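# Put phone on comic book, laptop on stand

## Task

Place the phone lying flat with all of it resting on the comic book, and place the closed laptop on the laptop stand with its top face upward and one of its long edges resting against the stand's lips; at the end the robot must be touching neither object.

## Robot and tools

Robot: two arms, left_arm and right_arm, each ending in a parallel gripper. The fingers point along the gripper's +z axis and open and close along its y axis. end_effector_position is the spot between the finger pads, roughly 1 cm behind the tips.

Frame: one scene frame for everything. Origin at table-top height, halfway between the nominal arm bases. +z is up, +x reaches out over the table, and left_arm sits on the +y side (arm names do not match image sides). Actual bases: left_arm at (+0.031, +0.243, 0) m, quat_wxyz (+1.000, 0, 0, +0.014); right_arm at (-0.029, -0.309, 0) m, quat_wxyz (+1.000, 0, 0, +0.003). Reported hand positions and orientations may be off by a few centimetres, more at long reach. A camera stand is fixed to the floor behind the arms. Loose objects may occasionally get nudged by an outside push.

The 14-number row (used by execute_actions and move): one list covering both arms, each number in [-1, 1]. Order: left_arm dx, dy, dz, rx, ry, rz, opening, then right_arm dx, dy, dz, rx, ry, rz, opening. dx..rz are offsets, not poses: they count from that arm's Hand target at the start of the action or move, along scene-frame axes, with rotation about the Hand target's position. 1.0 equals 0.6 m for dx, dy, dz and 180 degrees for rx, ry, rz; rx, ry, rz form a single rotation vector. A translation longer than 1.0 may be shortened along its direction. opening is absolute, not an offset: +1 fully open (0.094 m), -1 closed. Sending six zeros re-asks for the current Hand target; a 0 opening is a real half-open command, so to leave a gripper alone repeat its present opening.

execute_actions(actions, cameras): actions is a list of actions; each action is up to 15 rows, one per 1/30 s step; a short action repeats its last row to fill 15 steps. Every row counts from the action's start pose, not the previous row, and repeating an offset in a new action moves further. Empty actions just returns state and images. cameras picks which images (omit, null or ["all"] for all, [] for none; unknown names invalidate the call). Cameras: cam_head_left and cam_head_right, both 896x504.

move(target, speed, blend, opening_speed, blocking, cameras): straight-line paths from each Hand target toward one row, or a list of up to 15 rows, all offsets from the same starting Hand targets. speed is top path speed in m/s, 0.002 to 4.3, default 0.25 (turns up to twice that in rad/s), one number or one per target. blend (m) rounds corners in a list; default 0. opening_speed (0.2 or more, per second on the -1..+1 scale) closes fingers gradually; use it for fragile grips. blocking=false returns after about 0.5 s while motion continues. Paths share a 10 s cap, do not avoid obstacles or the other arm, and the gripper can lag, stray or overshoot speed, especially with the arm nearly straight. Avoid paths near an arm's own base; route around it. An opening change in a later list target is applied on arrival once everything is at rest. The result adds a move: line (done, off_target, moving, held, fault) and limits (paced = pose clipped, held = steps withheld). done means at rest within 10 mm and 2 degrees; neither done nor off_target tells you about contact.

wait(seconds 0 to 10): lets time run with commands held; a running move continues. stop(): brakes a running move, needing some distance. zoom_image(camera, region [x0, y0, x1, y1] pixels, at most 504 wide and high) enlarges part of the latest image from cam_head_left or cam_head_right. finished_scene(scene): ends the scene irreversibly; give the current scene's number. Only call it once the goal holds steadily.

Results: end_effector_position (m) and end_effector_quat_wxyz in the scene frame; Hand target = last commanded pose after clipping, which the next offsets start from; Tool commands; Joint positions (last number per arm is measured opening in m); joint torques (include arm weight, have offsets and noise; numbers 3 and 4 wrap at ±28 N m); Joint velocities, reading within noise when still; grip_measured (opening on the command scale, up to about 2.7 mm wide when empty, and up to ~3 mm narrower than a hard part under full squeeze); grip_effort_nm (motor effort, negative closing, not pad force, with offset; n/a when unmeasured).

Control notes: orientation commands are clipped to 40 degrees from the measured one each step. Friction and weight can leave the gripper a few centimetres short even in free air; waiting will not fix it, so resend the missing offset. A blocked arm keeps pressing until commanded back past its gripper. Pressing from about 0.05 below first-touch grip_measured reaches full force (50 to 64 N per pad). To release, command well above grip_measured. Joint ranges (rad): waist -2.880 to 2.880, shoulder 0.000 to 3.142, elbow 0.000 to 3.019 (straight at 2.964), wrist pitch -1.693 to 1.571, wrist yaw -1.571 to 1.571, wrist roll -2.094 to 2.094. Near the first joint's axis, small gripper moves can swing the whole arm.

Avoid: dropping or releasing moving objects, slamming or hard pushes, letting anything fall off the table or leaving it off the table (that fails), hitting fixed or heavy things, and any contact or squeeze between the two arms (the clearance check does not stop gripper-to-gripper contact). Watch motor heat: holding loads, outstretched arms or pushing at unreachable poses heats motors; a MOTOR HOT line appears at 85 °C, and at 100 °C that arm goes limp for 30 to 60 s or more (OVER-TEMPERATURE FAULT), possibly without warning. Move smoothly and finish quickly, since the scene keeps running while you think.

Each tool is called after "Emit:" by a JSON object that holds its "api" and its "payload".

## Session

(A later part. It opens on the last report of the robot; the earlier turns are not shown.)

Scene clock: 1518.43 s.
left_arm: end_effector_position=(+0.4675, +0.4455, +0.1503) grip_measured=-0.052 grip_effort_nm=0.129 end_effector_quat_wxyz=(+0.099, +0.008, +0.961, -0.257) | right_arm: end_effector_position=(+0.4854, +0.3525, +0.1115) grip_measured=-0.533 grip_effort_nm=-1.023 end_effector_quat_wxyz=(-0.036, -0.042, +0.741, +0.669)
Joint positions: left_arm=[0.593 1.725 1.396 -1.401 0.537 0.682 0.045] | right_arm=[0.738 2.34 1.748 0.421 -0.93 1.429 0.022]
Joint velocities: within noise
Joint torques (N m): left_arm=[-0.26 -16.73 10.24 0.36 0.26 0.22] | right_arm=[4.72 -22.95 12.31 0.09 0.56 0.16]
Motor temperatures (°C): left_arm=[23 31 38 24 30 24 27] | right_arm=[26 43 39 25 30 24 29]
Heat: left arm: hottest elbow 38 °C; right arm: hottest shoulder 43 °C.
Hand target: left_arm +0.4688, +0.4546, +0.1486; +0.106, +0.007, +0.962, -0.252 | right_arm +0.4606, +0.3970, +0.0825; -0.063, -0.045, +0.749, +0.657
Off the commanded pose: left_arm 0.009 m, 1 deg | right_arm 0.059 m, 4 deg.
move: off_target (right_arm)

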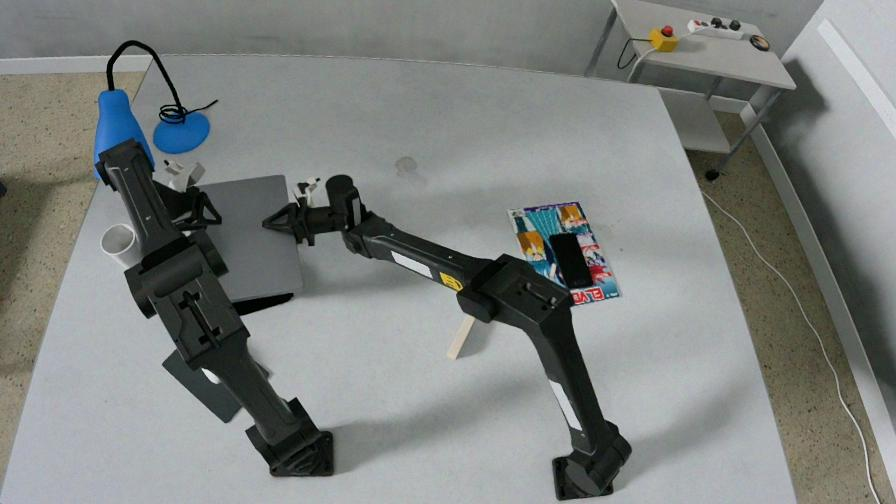

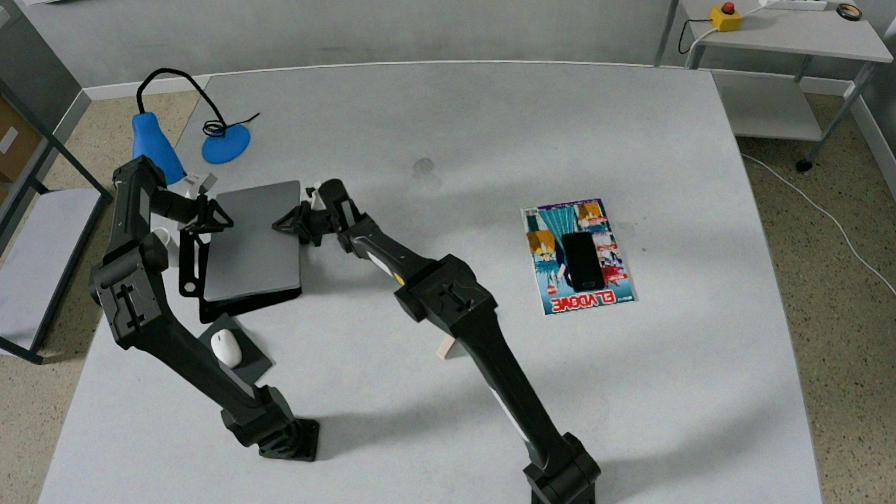

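Emit:
{"api": "move", "payload": {"target": [[0,-0.03,0,0,0,0.0,-0.05,0.04,-0.05,0.03,0.0,0,0.0,-0.95],[0,-0.03,0,0,0,0.0,-0.95,0.04,-0.05,0.03,0.0,0,0.0,-0.95],[0,-0.03,0.12,0,0,0.0,-0.95,0.03,-0.05,0.16,0.0,0,0.0,-0.95],[0,0.06,0.14,0,0,0.0,-0.95,0.03,0.05,0.16,0.0,0,0.0,-0.95]], "speed": 0.08}}

Emit:
{"api": "zoom_image", "payload": {"camera": "cam_head_right", "region": [150, 150, 450, 400]}}

Emit:
{"api": "zoom_image", "payload": {"camera": "cam_head_left", "region": [150, 150, 450, 400]}}

Scene clock: 1526.83 s.
left_arm: end_effector_position=(+0.4574, +0.4748, +0.2146) grip_measured=-0.948 grip_effort_nm=-0.085 end_effector_quat_wxyz=(+0.087, +0.001, +0.960, -0.268) | right_arm: end_effector_position=(+0.4983, +0.3795, +0.1483) grip_measured=-0.648 grip_effort_nm=-1.038 end_effector_quat_wxyz=(-0.049, -0.027, +0.762, +0.645)
Joint positions: left_arm=[0.652 1.735 1.578 -1.64 0.528 0.745 0.002] | right_arm=[0.754 2.341 1.911 0.164 -0.906 1.401 0.017]
Joint velocities: within noise
Joint torques (N m): left_arm=[-0.91 -17.08 16.24 -0.49 0.2 0.12] | right_arm=[4.37 -27.46 15.62 0.85 0.05 0.45]
Motor temperatures (°C): left_arm=[23 30 38 24 30 24 27] | right_arm=[26 43 42 25 29 24 29]
Heat: left arm: hottest elbow 38 °C; right arm: hottest shoulder 43 °C.
Hand target: left_arm +0.4688, +0.4905, +0.2327; +0.105, +0.007, +0.962, -0.252 | right_arm +0.4784, +0.4271, +0.1785; -0.063, -0.045, +0.749, +0.657
Off the commanded pose: left_arm 0.027 m, 3 deg | right_arm 0.060 m, 3 deg.
move: off_target (left_arm, right_arm)

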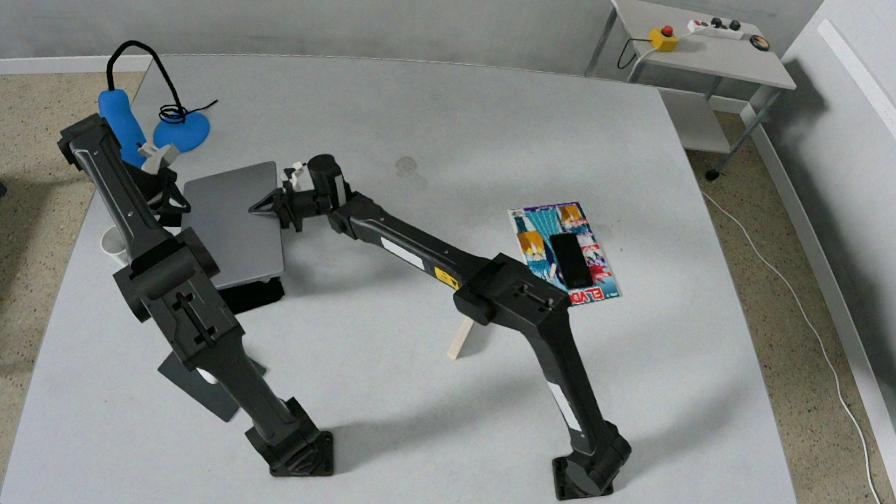

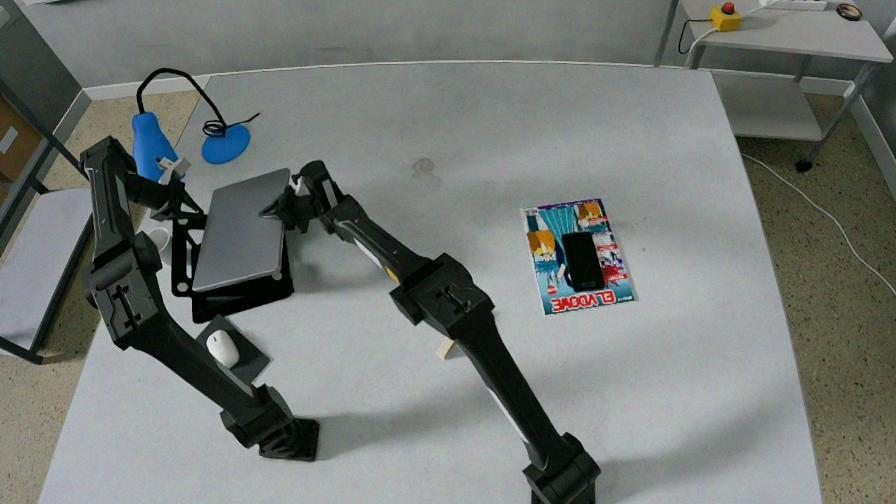

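Scaled by 1.680.

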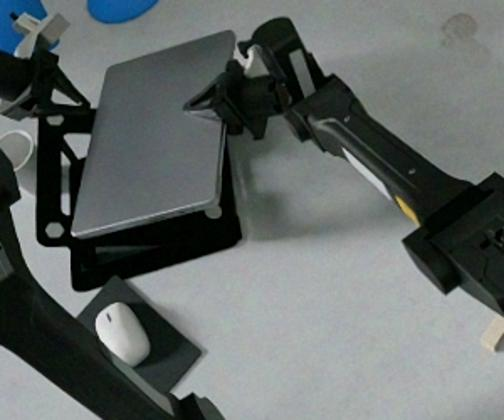

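Scaled by 1.680.

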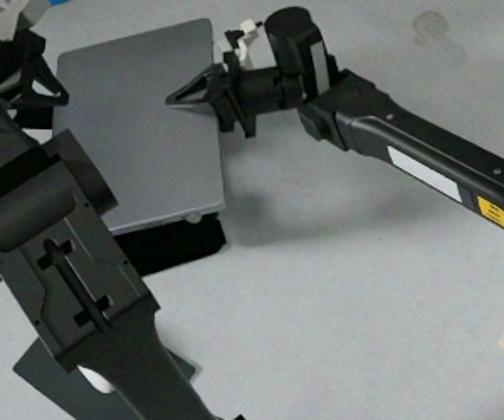

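Emit:
{"api": "execute_actions", "payload": {"actions": []}}

Scene clock: 1539.57 s.
left_arm: end_effector_position=(+0.4574, +0.4748, +0.2146) grip_measured=-0.948 grip_effort_nm=-0.081 end_effector_quat_wxyz=(+0.087, +0.001, +0.960, -0.268) | right_arm: end_effector_position=(+0.4983, +0.3795, +0.1485) grip_measured=-0.648 grip_effort_nm=-1.043 end_effector_quat_wxyz=(-0.049, -0.027, +0.762, +0.645)
Joint positions: left_arm=[0.652 1.735 1.578 -1.64 0.528 0.745 0.002] | right_arm=[0.754 2.341 1.912 0.163 -0.906 1.4 0.017]
Joint velocities: within noise
Joint torques (N m): left_arm=[-0.79 -16.56 16.24 -0.5 0.27 0.16] | right_arm=[4.42 -27.52 15.57 0.94 0.06 0.49]
Motor temperatures (°C): left_arm=[23 30 40 24 29 24 27] | right_arm=[26 43 49 25 28 24 29]
Heat: left arm: hottest elbow 40 °C; right arm: hottest elbow 49 °C.
Hand target: left_arm +0.4688, +0.4906, +0.2327; +0.106, +0.007, +0.962, -0.252 | right_arm +0.4784, +0.4272, +0.1787; -0.063, -0.046, +0.749, +0.658
Tool commands: left_gripper/opening=-0.95 right_gripper/opening=-0.95
Off the commanded pose: left_arm 0.027 m, 3 deg | right_arm 0.060 m, 3 deg.

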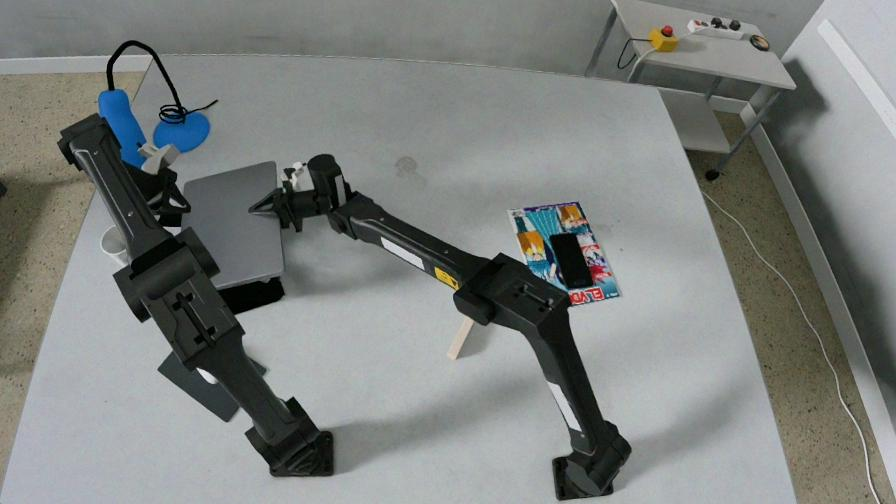

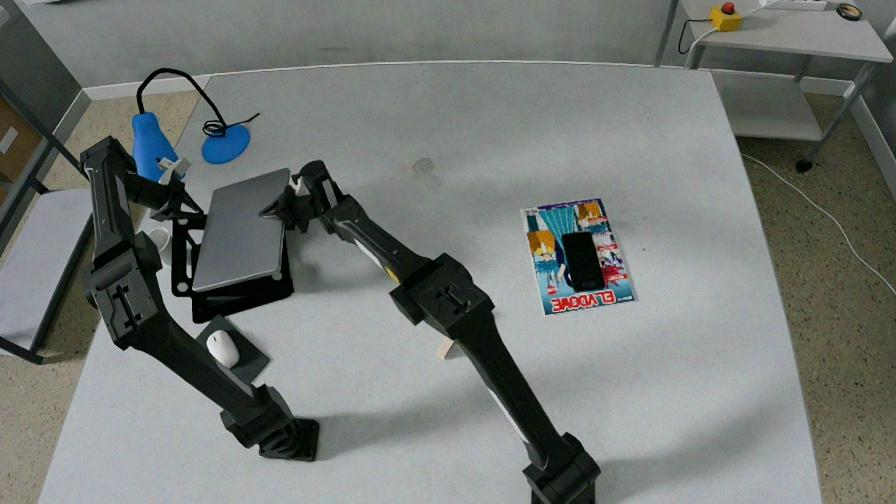

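Emit:
{"api": "zoom_image", "payload": {"camera": "cam_head_right", "region": [140, 140, 340, 320]}}

Emit:
{"api": "zoom_image", "payload": {"camera": "cam_head_left", "region": [110, 130, 320, 330]}}

Scaled by 2.520.

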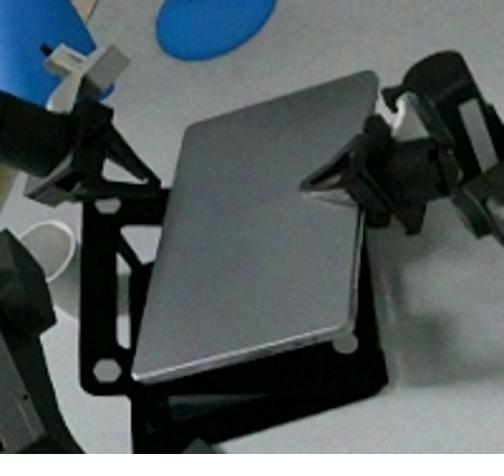

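Scaled by 2.400.

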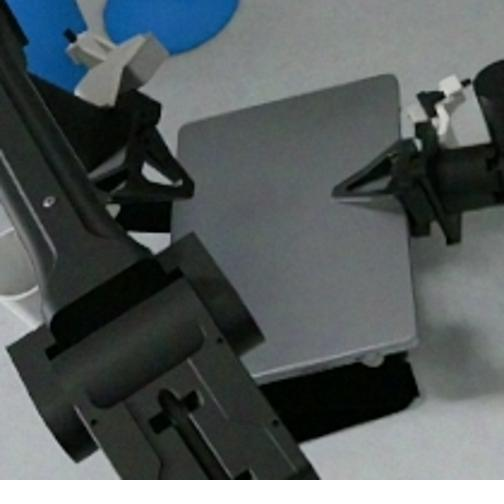

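Emit:
{"api": "move", "payload": {"target": [0,0.04,-0.07,-0.13,0,0,-0.1,0,0,0,0,0,0,-0.95], "speed": 0.15}}

Emit:
{"api": "zoom_image", "payload": {"camera": "cam_head_right", "region": [140, 140, 340, 320]}}

Scene clock: 1547.00 s.
left_arm: end_effector_position=(+0.4660, +0.5033, +0.1835) grip_measured=-0.102 grip_effort_nm=0.125 end_effector_quat_wxyz=(+0.153, -0.051, +0.908, -0.387) | right_arm: end_effector_position=(+0.4983, +0.3795, +0.1482) grip_measured=-0.648 grip_effort_nm=-1.038 end_effector_quat_wxyz=(-0.049, -0.027, +0.762, +0.645)
Joint positions: left_arm=[0.758 1.869 1.586 -1.668 0.789 0.834 0.042] | right_arm=[0.754 2.341 1.912 0.163 -0.906 1.4 0.017]
Joint velocities: within noise
Joint torques (N m): left_arm=[-0.62 -18.78 12.64 -0.88 0.57 0.16] | right_arm=[4.42 -27.4 15.64 0.92 0.06 0.48]
Motor temperatures (°C): left_arm=[23 30 41 24 29 24 27] | right_arm=[26 43 52 25 28 24 29]
Heat: left arm: hottest elbow 41 °C; right arm: hottest elbow 52 °C.
Hand target: left_arm +0.4689, +0.5145, +0.1906; +0.105, -0.014, +0.891, -0.442 | right_arm +0.4784, +0.4272, +0.1784; -0.063, -0.046, +0.749, +0.657
Off the commanded pose: left_arm 0.014 m, 10 deg | right_arm 0.060 m, 3 deg.
joint sent to its limit (left arm) — joint 4 (wrist pitch), lower limit. The joint targets are off in orientation, not in position.
move: off_target (left_arm, right_arm)

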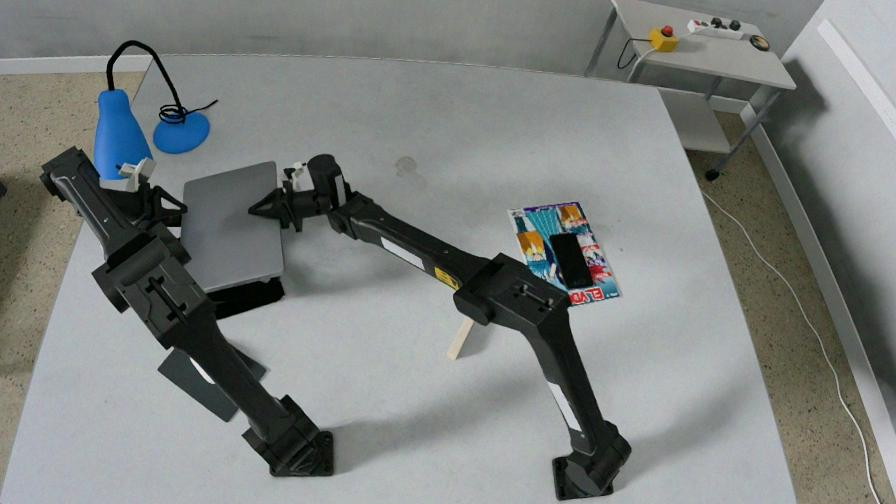

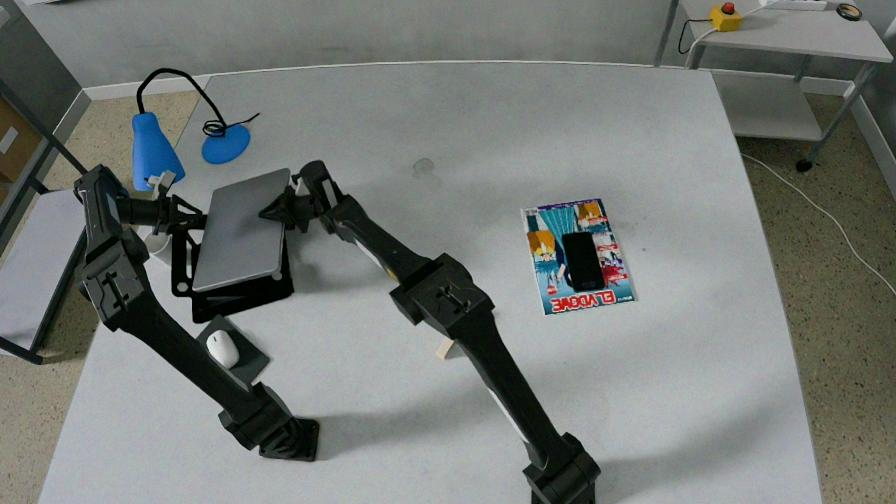

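Scaled by 2.520.

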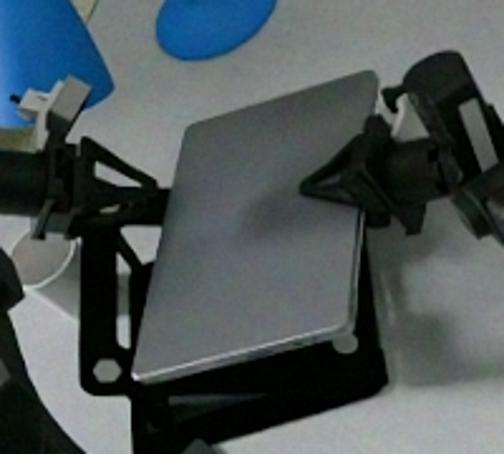

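Emit:
{"api": "move", "payload": {"target": [0,-0.11,-0.025,0,0,0,-0.1,0,0,0,0,0,0,-0.95], "speed": 0.12}}

Emit:
{"api": "zoom_image", "payload": {"camera": "cam_head_right", "region": [140, 140, 340, 320]}}

Emit:
{"api": "zoom_image", "payload": {"camera": "cam_head_left", "region": [110, 130, 320, 330]}}

Scene clock: 1551.70 s.
left_arm: end_effector_position=(+0.4711, +0.4564, +0.1669) grip_measured=-0.102 grip_effort_nm=0.125 end_effector_quat_wxyz=(+0.125, -0.035, +0.898, -0.420) | right_arm: end_effector_position=(+0.4983, +0.3795, +0.1482) grip_measured=-0.648 grip_effort_nm=-1.038 end_effector_quat_wxyz=(-0.049, -0.027, +0.762, +0.645)
Joint positions: left_arm=[0.686 1.869 1.517 -1.668 0.817 0.835 0.042] | right_arm=[0.754 2.341 1.912 0.163 -0.906 1.4 0.017]
Joint velocities: within noise
Joint torques (N m): left_arm=[-1.32 -20.25 7.91 -0.95 0.59 0.08] | right_arm=[4.31 -27.46 15.66 0.94 0.06 0.48]
Motor temperatures (°C): left_arm=[23 30 41 24 29 24 27] | right_arm=[26 43 53 25 28 24 29]
Heat: left arm: hottest elbow 41 °C; right arm: hottest elbow 53 °C.
Hand target: left_arm +0.4689, +0.4485, +0.1756; +0.105, -0.014, +0.891, -0.442 | right_arm +0.4784, +0.4272, +0.1784; -0.063, -0.046, +0.749, +0.657
Off the commanded pose: left_arm 0.012 m, 4 deg | right_arm 0.060 m, 3 deg.
joint sent to its limit (left arm) — joint 4 (wrist pitch), lower limit. The joint targets are off in orientation, not in position.
move: off_target (left_arm, right_arm)

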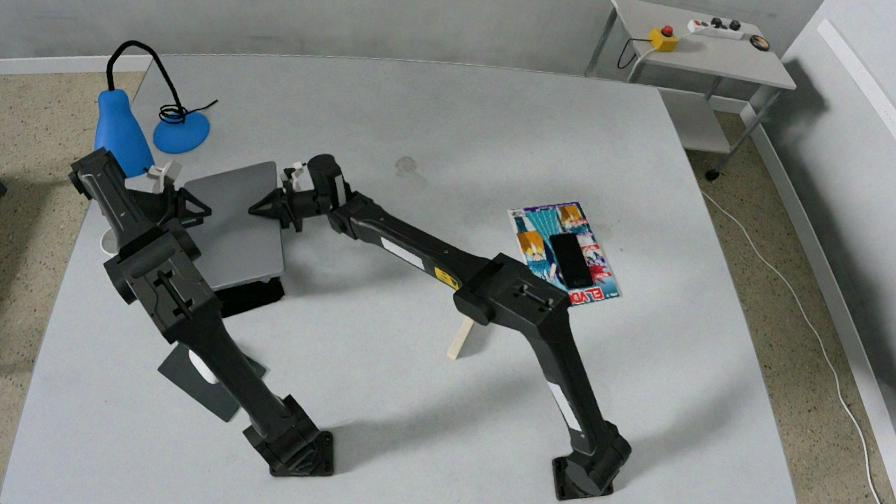

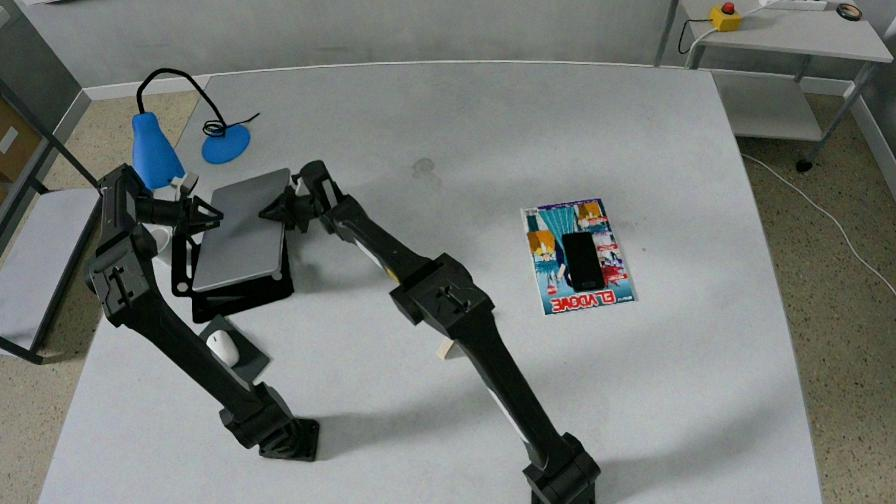

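Scaled by 2.520.

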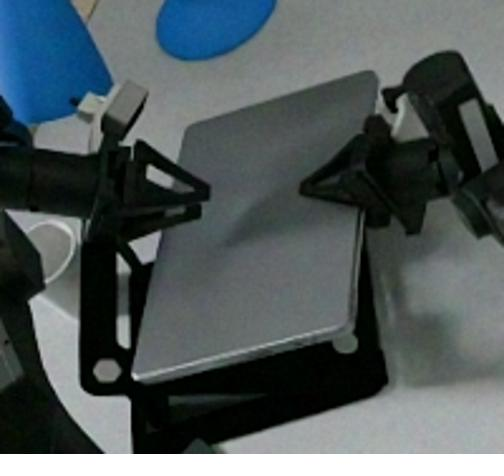

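Scaled by 2.400.

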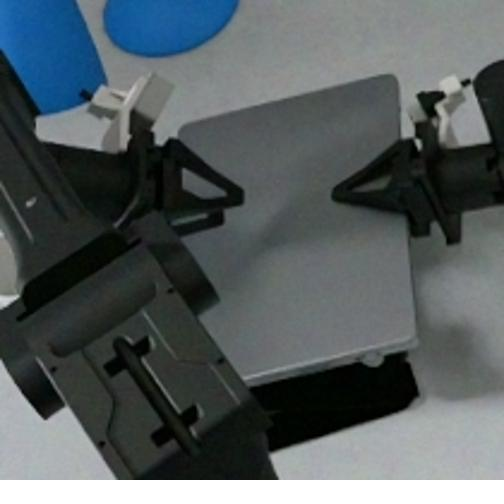

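Emit:
{"api": "move", "payload": {"target": [[0,0.07,-0.01,0,0,0,-0.1,0,0,0,0,0,0,-0.95],[0,0.07,-0.065,0,0,0,-0.1,0,0,0,0,0,0,-0.95],[0,0.0,-0.065,0,0,0,-0.1,0,0,0,0,0,0,-0.95]], "speed": 0.12}}

Emit:
{"api": "zoom_image", "payload": {"camera": "cam_head_right", "region": [140, 140, 340, 320]}}

Emit:
{"api": "zoom_image", "payload": {"camera": "cam_head_left", "region": [110, 130, 320, 330]}}

Scene clock: 1557.90 s.
left_arm: end_effector_position=(+0.4674, +0.4660, +0.1469) grip_measured=-0.102 grip_effort_nm=0.129 end_effector_quat_wxyz=(+0.123, -0.027, +0.893, -0.432) | right_arm: end_effector_position=(+0.4982, +0.3796, +0.1471) grip_measured=-0.648 grip_effort_nm=-1.043 end_effector_quat_wxyz=(-0.050, -0.027, +0.762, +0.645)
Joint positions: left_arm=[0.707 1.92 1.523 -1.682 0.818 0.898 0.042] | right_arm=[0.754 2.342 1.912 0.162 -0.907 1.399 0.017]
Joint velocities: within noise
Joint torques (N m): left_arm=[-3.78 -18.08 6.8 -0.55 0.25 0.14] | right_arm=[4.42 -27.58 15.58 0.94 0.08 0.49]
Motor temperatures (°C): left_arm=[23 31 40 24 29 24 27] | right_arm=[26 43 55 25 28 24 29]
Heat: left arm: hottest elbow 40 °C; right arm: hottest elbow 55 °C.
Hand target: left_arm +0.4689, +0.4486, +0.1367; +0.105, -0.014, +0.891, -0.442 | right_arm +0.4784, +0.4271, +0.1784; -0.063, -0.046, +0.749, +0.657
Off the commanded pose: left_arm 0.020 m, 3 deg | right_arm 0.060 m, 3 deg.
joint read past its limit (left arm) — joint 4 (wrist pitch), lower limit.
joint sent to its limit (left arm) — joint 4 (wrist pitch), lower limit. The joint targets still meet the commanded pose.
move: off_target (left_arm, right_arm)

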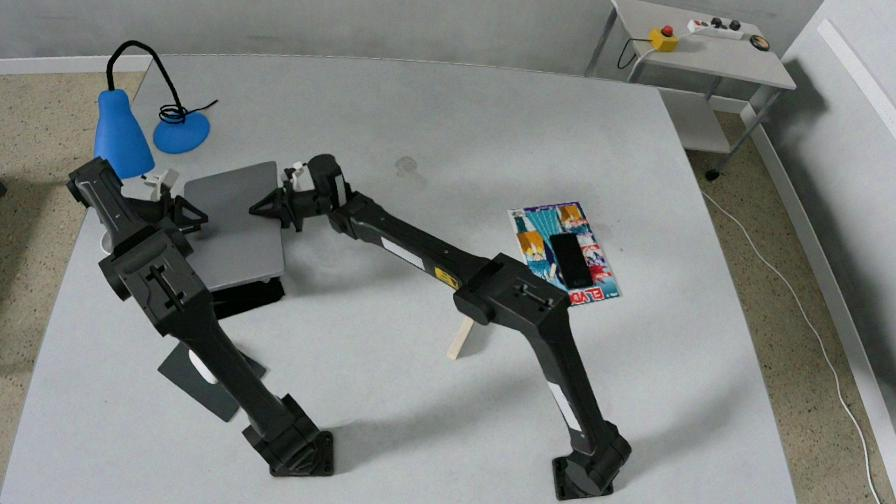

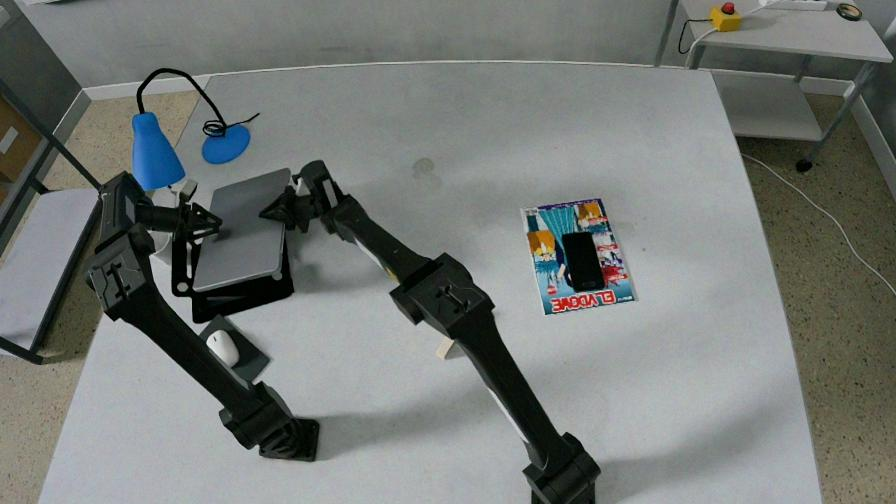

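Scaled by 2.520.

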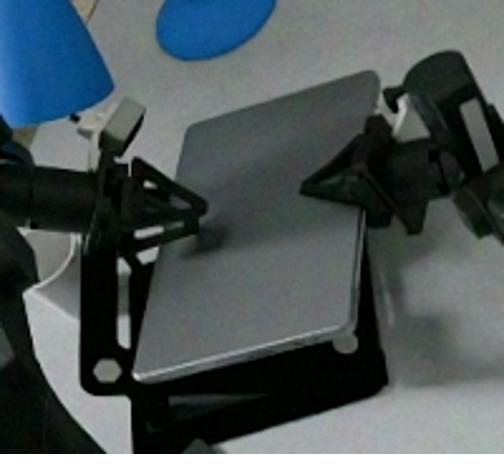

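Scaled by 2.400.

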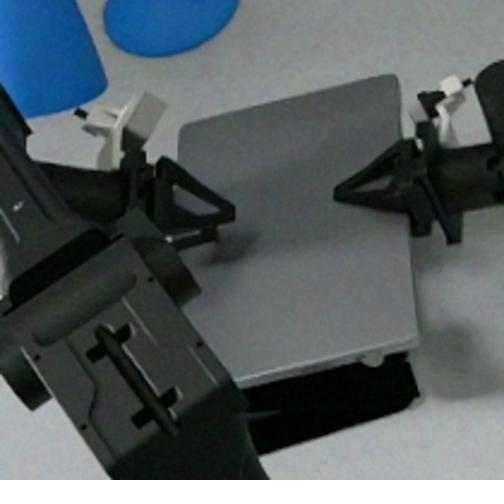

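Emit:
{"api": "move", "payload": {"target": [[0,0.02,0.03,0,0,0,-0.95,0,0,0,0,0,0,-0.4],[0,0.02,0.03,0,0,0,-0.95,0,0.0,-0.15,0.05,0,0,-0.4]], "speed": 0.1}}

Emit:
{"api": "zoom_image", "payload": {"camera": "cam_head_right", "region": [140, 140, 340, 320]}}

Emit:
{"api": "zoom_image", "payload": {"camera": "cam_head_left", "region": [110, 130, 320, 330]}}

Scene clock: 1569.70 s.
left_arm: end_effector_position=(+0.4671, +0.4570, +0.1428) grip_measured=-0.948 grip_effort_nm=-0.081 end_effector_quat_wxyz=(+0.111, -0.026, +0.893, -0.435) | right_arm: end_effector_position=(+0.4993, +0.3882, +0.0807) grip_measured=-0.395 grip_effort_nm=-0.310 end_effector_quat_wxyz=(-0.051, -0.026, +0.706, +0.706)
Joint positions: left_arm=[0.692 1.921 1.511 -1.682 0.812 0.89 0.002] | right_arm=[0.76 2.518 1.917 0.606 -0.915 1.609 0.028]
Joint velocities: within noise
Joint torques (N m): left_arm=[-0.85 -21.25 9.37 -0.57 0.28 0.02] | right_arm=[3.96 -27.05 13.24 1.39 0.13 0.11]
Motor temperatures (°C): left_arm=[23 31 39 24 29 24 27] | right_arm=[26 45 55 25 28 24 29]
Heat: left arm: hottest elbow 39 °C; right arm: hottest elbow 55 °C.
Hand target: left_arm +0.4688, +0.4604, +0.1547; +0.105, -0.014, +0.891, -0.442 | right_arm +0.4785, +0.4270, +0.0885; -0.059, -0.050, +0.696, +0.714
Off the commanded pose: left_arm 0.012 m, 2 deg | right_arm 0.045 m, 3 deg.
joint read past its limit (left arm) — joint 4 (wrist pitch), lower limit.
joint sent to its limit (left arm) — joint 4 (wrist pitch), lower limit. The joint targets are off in orientation, not in position.
move: off_target (left_arm, right_arm)

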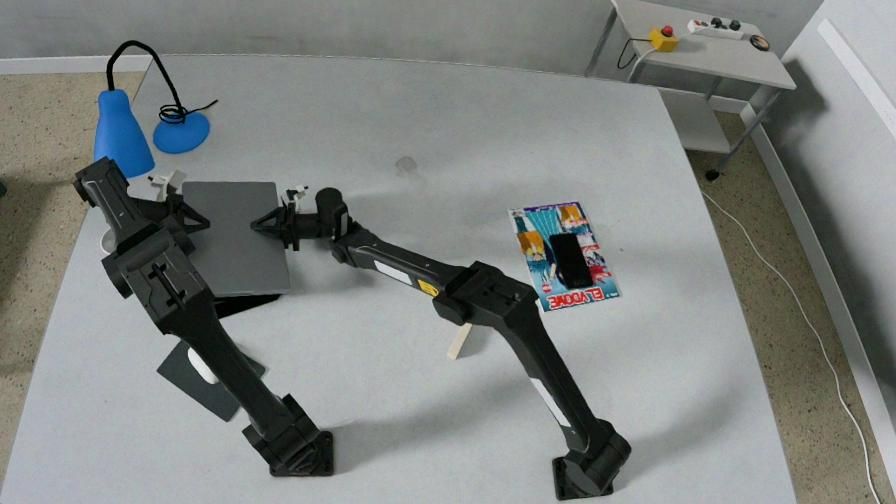

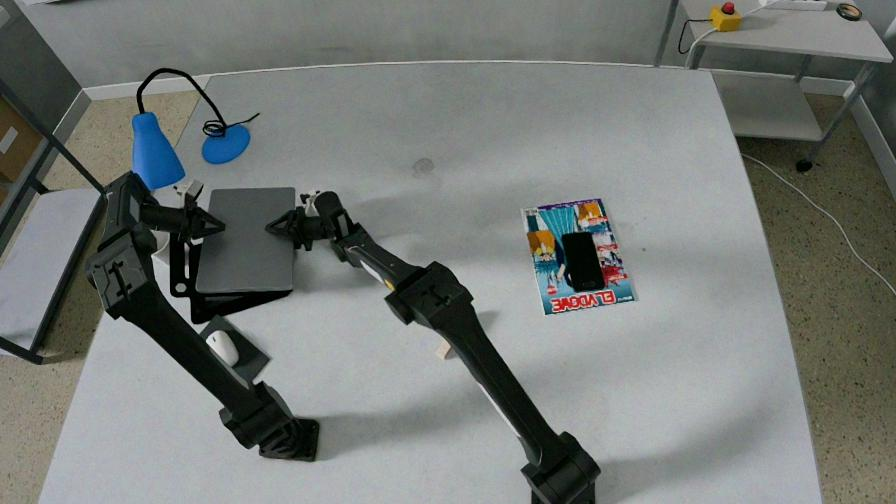

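Scaled by 2.520.

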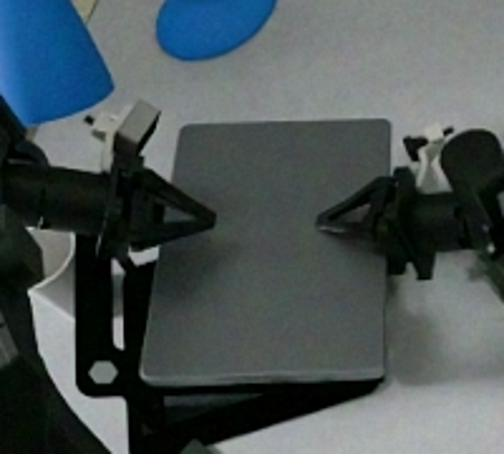

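Scaled by 2.400.

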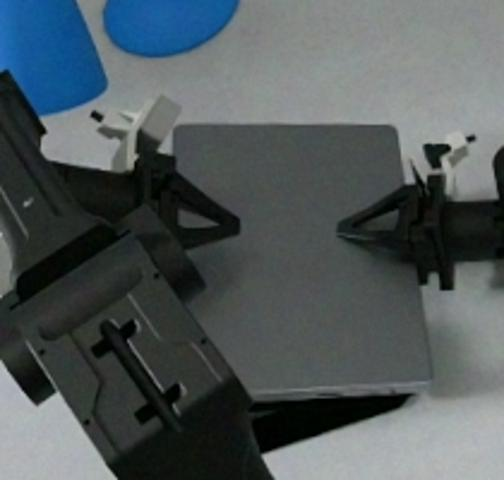

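Emit:
{"api": "move", "payload": {"target": [[0,0.05,0.08,0,0,0,-0.95,0,0.0,0,0,0,0,-0.65],[0,0.05,0.08,0,0,0,-0.95,0,0.09,0.06,0,0,0.04,-0.65],[0,0.05,0.08,0,0,0,-0.95,0,0.14,0.08,0,0,0.075,-0.65]], "speed": 0.1}}

Emit:
{"api": "zoom_image", "payload": {"camera": "cam_head_right", "region": [140, 140, 340, 320]}}

Emit:
{"api": "zoom_image", "payload": {"camera": "cam_head_left", "region": [110, 130, 320, 330]}}

Scene clock: 1577.83 s.
left_arm: end_effector_position=(+0.4580, +0.4724, +0.1759) grip_measured=-0.948 grip_effort_nm=-0.085 end_effector_quat_wxyz=(+0.129, -0.055, +0.900, -0.413) | right_arm: end_effector_position=(+0.5148, +0.4724, +0.1196) grip_measured=-0.644 grip_effort_nm=-1.038 end_effector_quat_wxyz=(-0.126, -0.106, +0.695, +0.699)
Joint positions: left_arm=[0.727 1.848 1.516 -1.682 0.805 0.825 0.002] | right_arm=[0.795 2.915 2.828 0.11 -1.1 1.619 0.017]
Joint velocities: within noise
Joint torques (N m): left_arm=[-0.5 -19.9 14.71 -0.08 0.33 -0.06] | right_arm=[4.6 -31.68 15.41 0.69 0.56 0.24]
Motor temperatures (°C): left_arm=[23 31 39 23 29 24 27] | right_arm=[26 46 55 25 27 24 29]
Heat: left arm: hottest elbow 39 °C; right arm: hottest elbow 55 °C.
Hand target: left_arm +0.4689, +0.4905, +0.2027; +0.105, -0.014, +0.891, -0.442 | right_arm +0.4783, +0.5112, +0.1367; -0.143, -0.132, +0.685, +0.702
Off the commanded pose: left_arm 0.034 m, 7 deg | right_arm 0.056 m, 4 deg.
joint read past its limit (left arm) — joint 4 (wrist pitch), lower limit.
joint sent to its limit (left arm) — joint 4 (wrist pitch), lower limit. The joint targets are off in orientation, not in position.
move: off_target (left_arm, right_arm)

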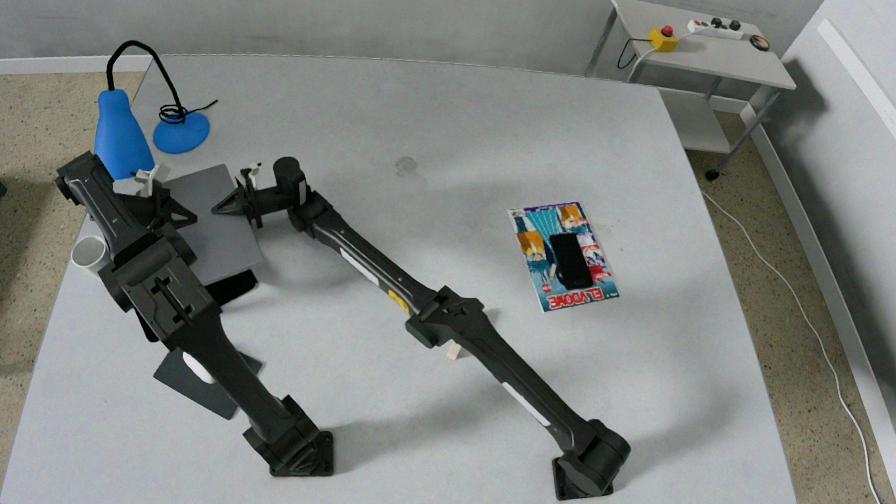

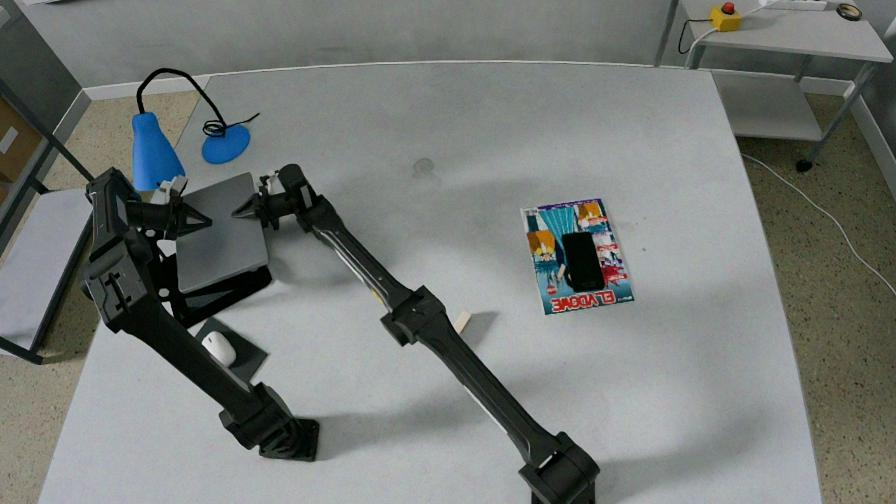

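Scaled by 2.520.

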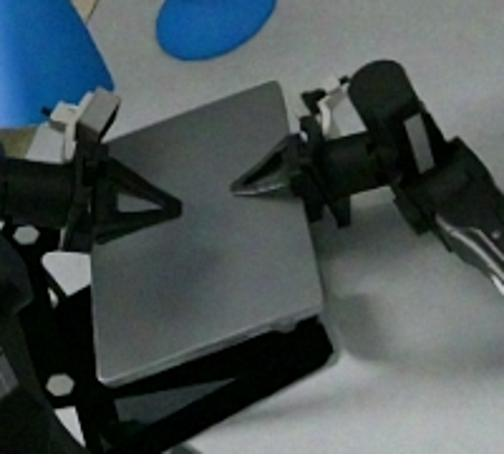

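Scaled by 2.400.

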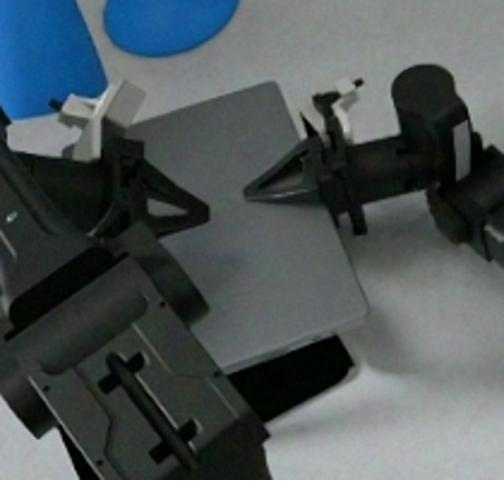

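Emit:
{"api": "move", "payload": {"target": [0,0,0,0,0,0,-0.95,0,-0.03,-0.11,0.05,0,0.03,-0.45], "speed": 0.1}}

Emit:
{"api": "zoom_image", "payload": {"camera": "cam_head_right", "region": [120, 140, 320, 320]}}

Emit:
{"api": "zoom_image", "payload": {"camera": "cam_head_left", "region": [90, 130, 300, 330]}}

Scene clock: 1585.70 s.
left_arm: end_effector_position=(+0.4580, +0.4724, +0.1759) grip_measured=-0.948 grip_effort_nm=-0.081 end_effector_quat_wxyz=(+0.129, -0.055, +0.900, -0.413) | right_arm: end_effector_position=(+0.5111, +0.4700, +0.0799) grip_measured=-0.447 grip_effort_nm=-0.159 end_effector_quat_wxyz=(-0.116, -0.111, +0.662, +0.732)
Joint positions: left_arm=[0.727 1.848 1.516 -1.682 0.805 0.825 0.002] | right_arm=[0.797 3.022 2.863 0.369 -1.081 1.748 0.026]
Joint velocities: within noise
Joint torques (N m): left_arm=[-1.03 -19.84 14.69 -0.44 0.34 0.04] | right_arm=[3.43 -29.22 14.09 2.04 0.08 0.09]
Motor temperatures (°C): left_arm=[23 31 40 23 29 24 27] | right_arm=[26 47 54 25 27 24 29]
Heat: left arm: hottest elbow 40 °C; right arm: hottest elbow 54 °C.
Hand target: left_arm +0.4689, +0.4905, +0.2027; +0.105, -0.014, +0.891, -0.442 | right_arm +0.4786, +0.4930, +0.0703; -0.165, -0.174, +0.621, +0.746
Off the commanded pose: left_arm 0.034 m, 7 deg | right_arm 0.041 m, 11 deg.
elbow stopped short (right arm): the move would have taken joint 3 (elbow) straighter than the controller allows.
joint read past its limit (left arm) — joint 4 (wrist pitch), lower limit.
joint sent to its limit (left arm) — joint 4 (wrist pitch), lower limit. The joint targets are off in orientation, not in position.
move: off_target (left_arm, right_arm)

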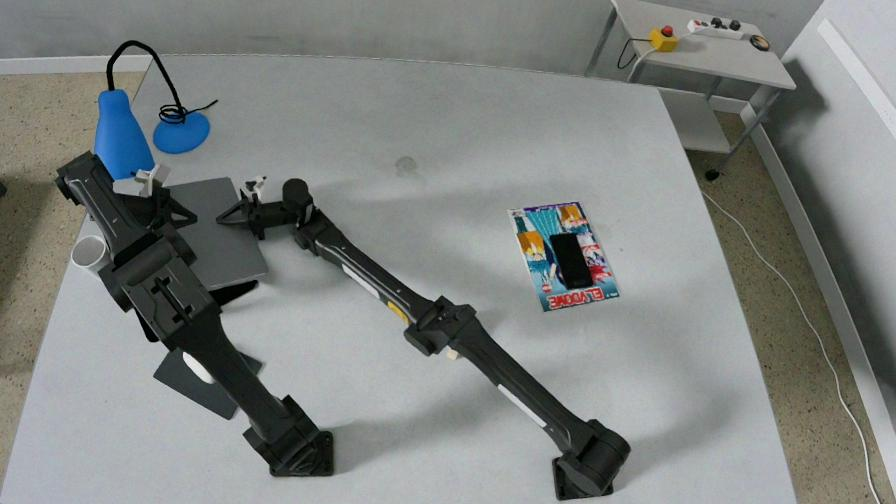

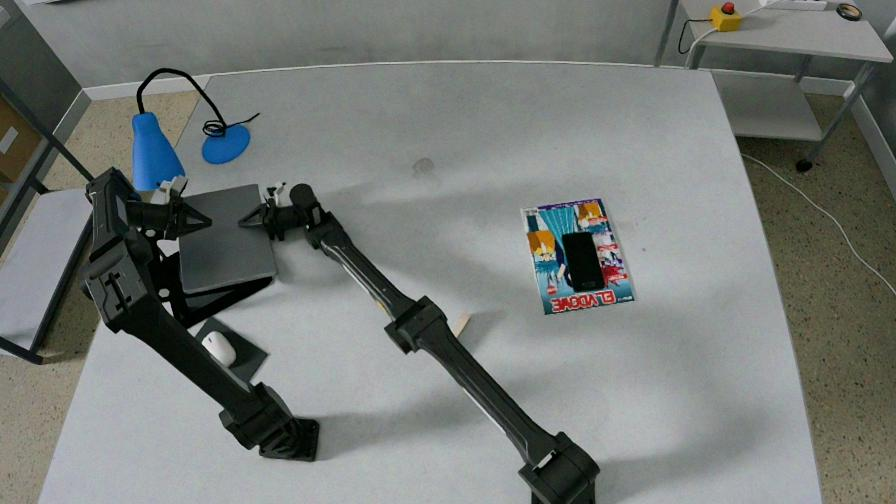

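Scaled by 2.520.

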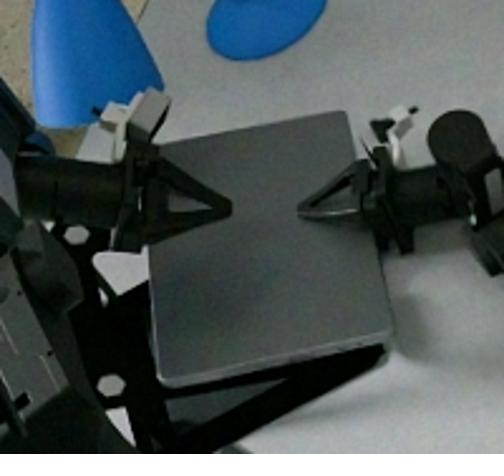

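Scaled by 2.400.

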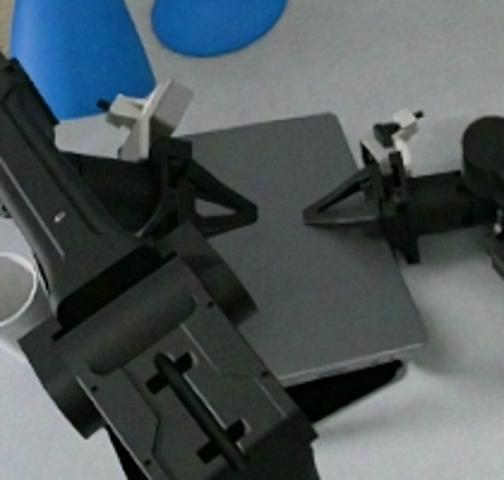

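Emit:
{"api": "move", "payload": {"target": [[0,0,0,0,0,0,-0.95,0,-0.02,0,0,0,0,-0.95],[0,0,0.02,0,0,0,-0.95,0,-0.02,0.18,-0.02,0,0,-0.95],[0,0.0,0.02,0,0,0,-0.95,-0.07,0.05,0.18,-0.02,0,0.04,-0.95]], "speed": 0.1}}

Emit:
{"api": "zoom_image", "payload": {"camera": "cam_head_right", "region": [120, 140, 320, 320]}}

Emit:
{"api": "zoom_image", "payload": {"camera": "cam_head_left", "region": [90, 130, 300, 330]}}

Scene clock: 1626.10 s.
left_arm: end_effector_position=(+0.4573, +0.4722, +0.1822) grip_measured=-0.948 grip_effort_nm=-0.085 end_effector_quat_wxyz=(+0.131, -0.061, +0.901, -0.410) | right_arm: end_effector_position=(+0.5083, +0.4678, +0.1048) grip_measured=-0.647 grip_effort_nm=-1.038 end_effector_quat_wxyz=(-0.149, -0.114, +0.678, +0.711)
Joint positions: left_arm=[0.728 1.834 1.516 -1.682 0.805 0.806 0.002] | right_arm=[0.793 2.976 2.87 0.239 -1.143 1.732 0.017]
Joint velocities: within noise
Joint torques (N m): left_arm=[-1.14 -20.84 15.23 -0.23 0.44 -0.01] | right_arm=[7.06 -37.77 13.68 0.47 -0.46 0.36]
Motor temperatures (°C): left_arm=[23 30 43 23 29 24 27] | right_arm=[26 52 57 25 27 24 28]
Heat: left arm: hottest elbow 43 °C; right arm: hottest elbow 57 °C.
Hand target: left_arm +0.4688, +0.4906, +0.2147; +0.105, -0.014, +0.891, -0.442 | right_arm +0.4363, +0.5232, +0.1784; -0.217, -0.208, +0.632, +0.715
Off the commanded pose: left_arm 0.039 m, 7 deg | right_arm 0.117 m, 14 deg.
elbow stopped short (right arm): the move would have taken joint 3 (elbow) straighter than the controller allows.
joint read past its limit (left arm) — joint 4 (wrist pitch), lower limit.
joint sent to its limit (left arm) — joint 4 (wrist pitch), lower limit. The joint targets are off in orientation, not in position.
move: off_target (left_arm, right_arm)

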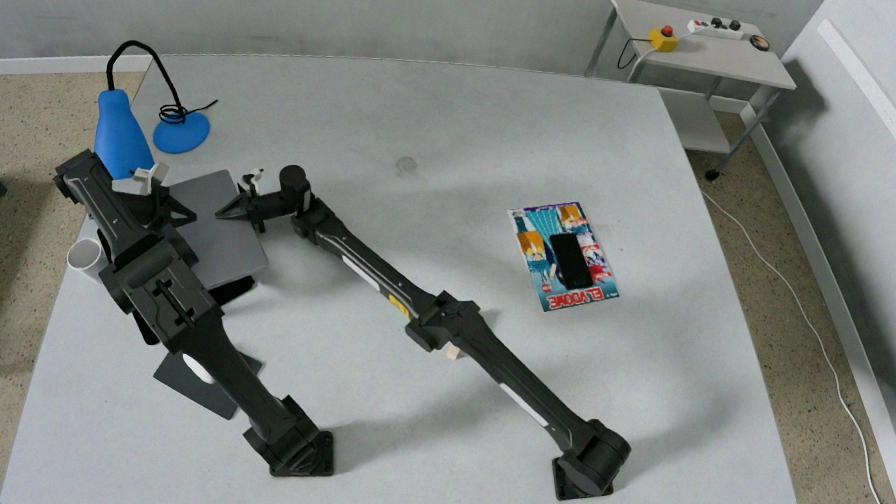

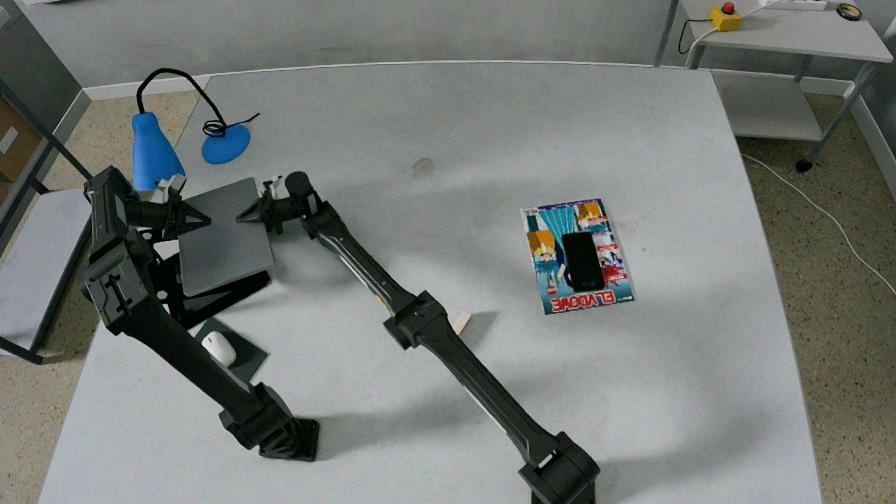

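Scaled by 2.520.

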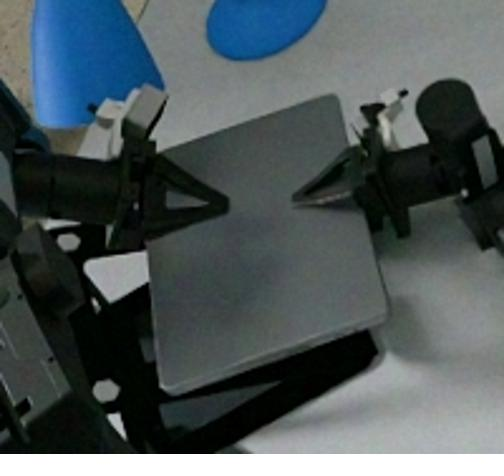

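Scaled by 2.400.

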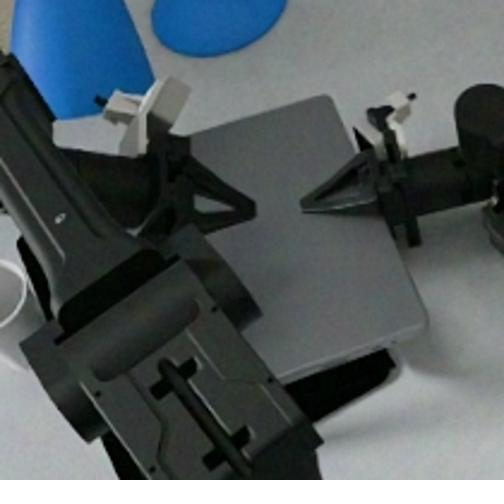

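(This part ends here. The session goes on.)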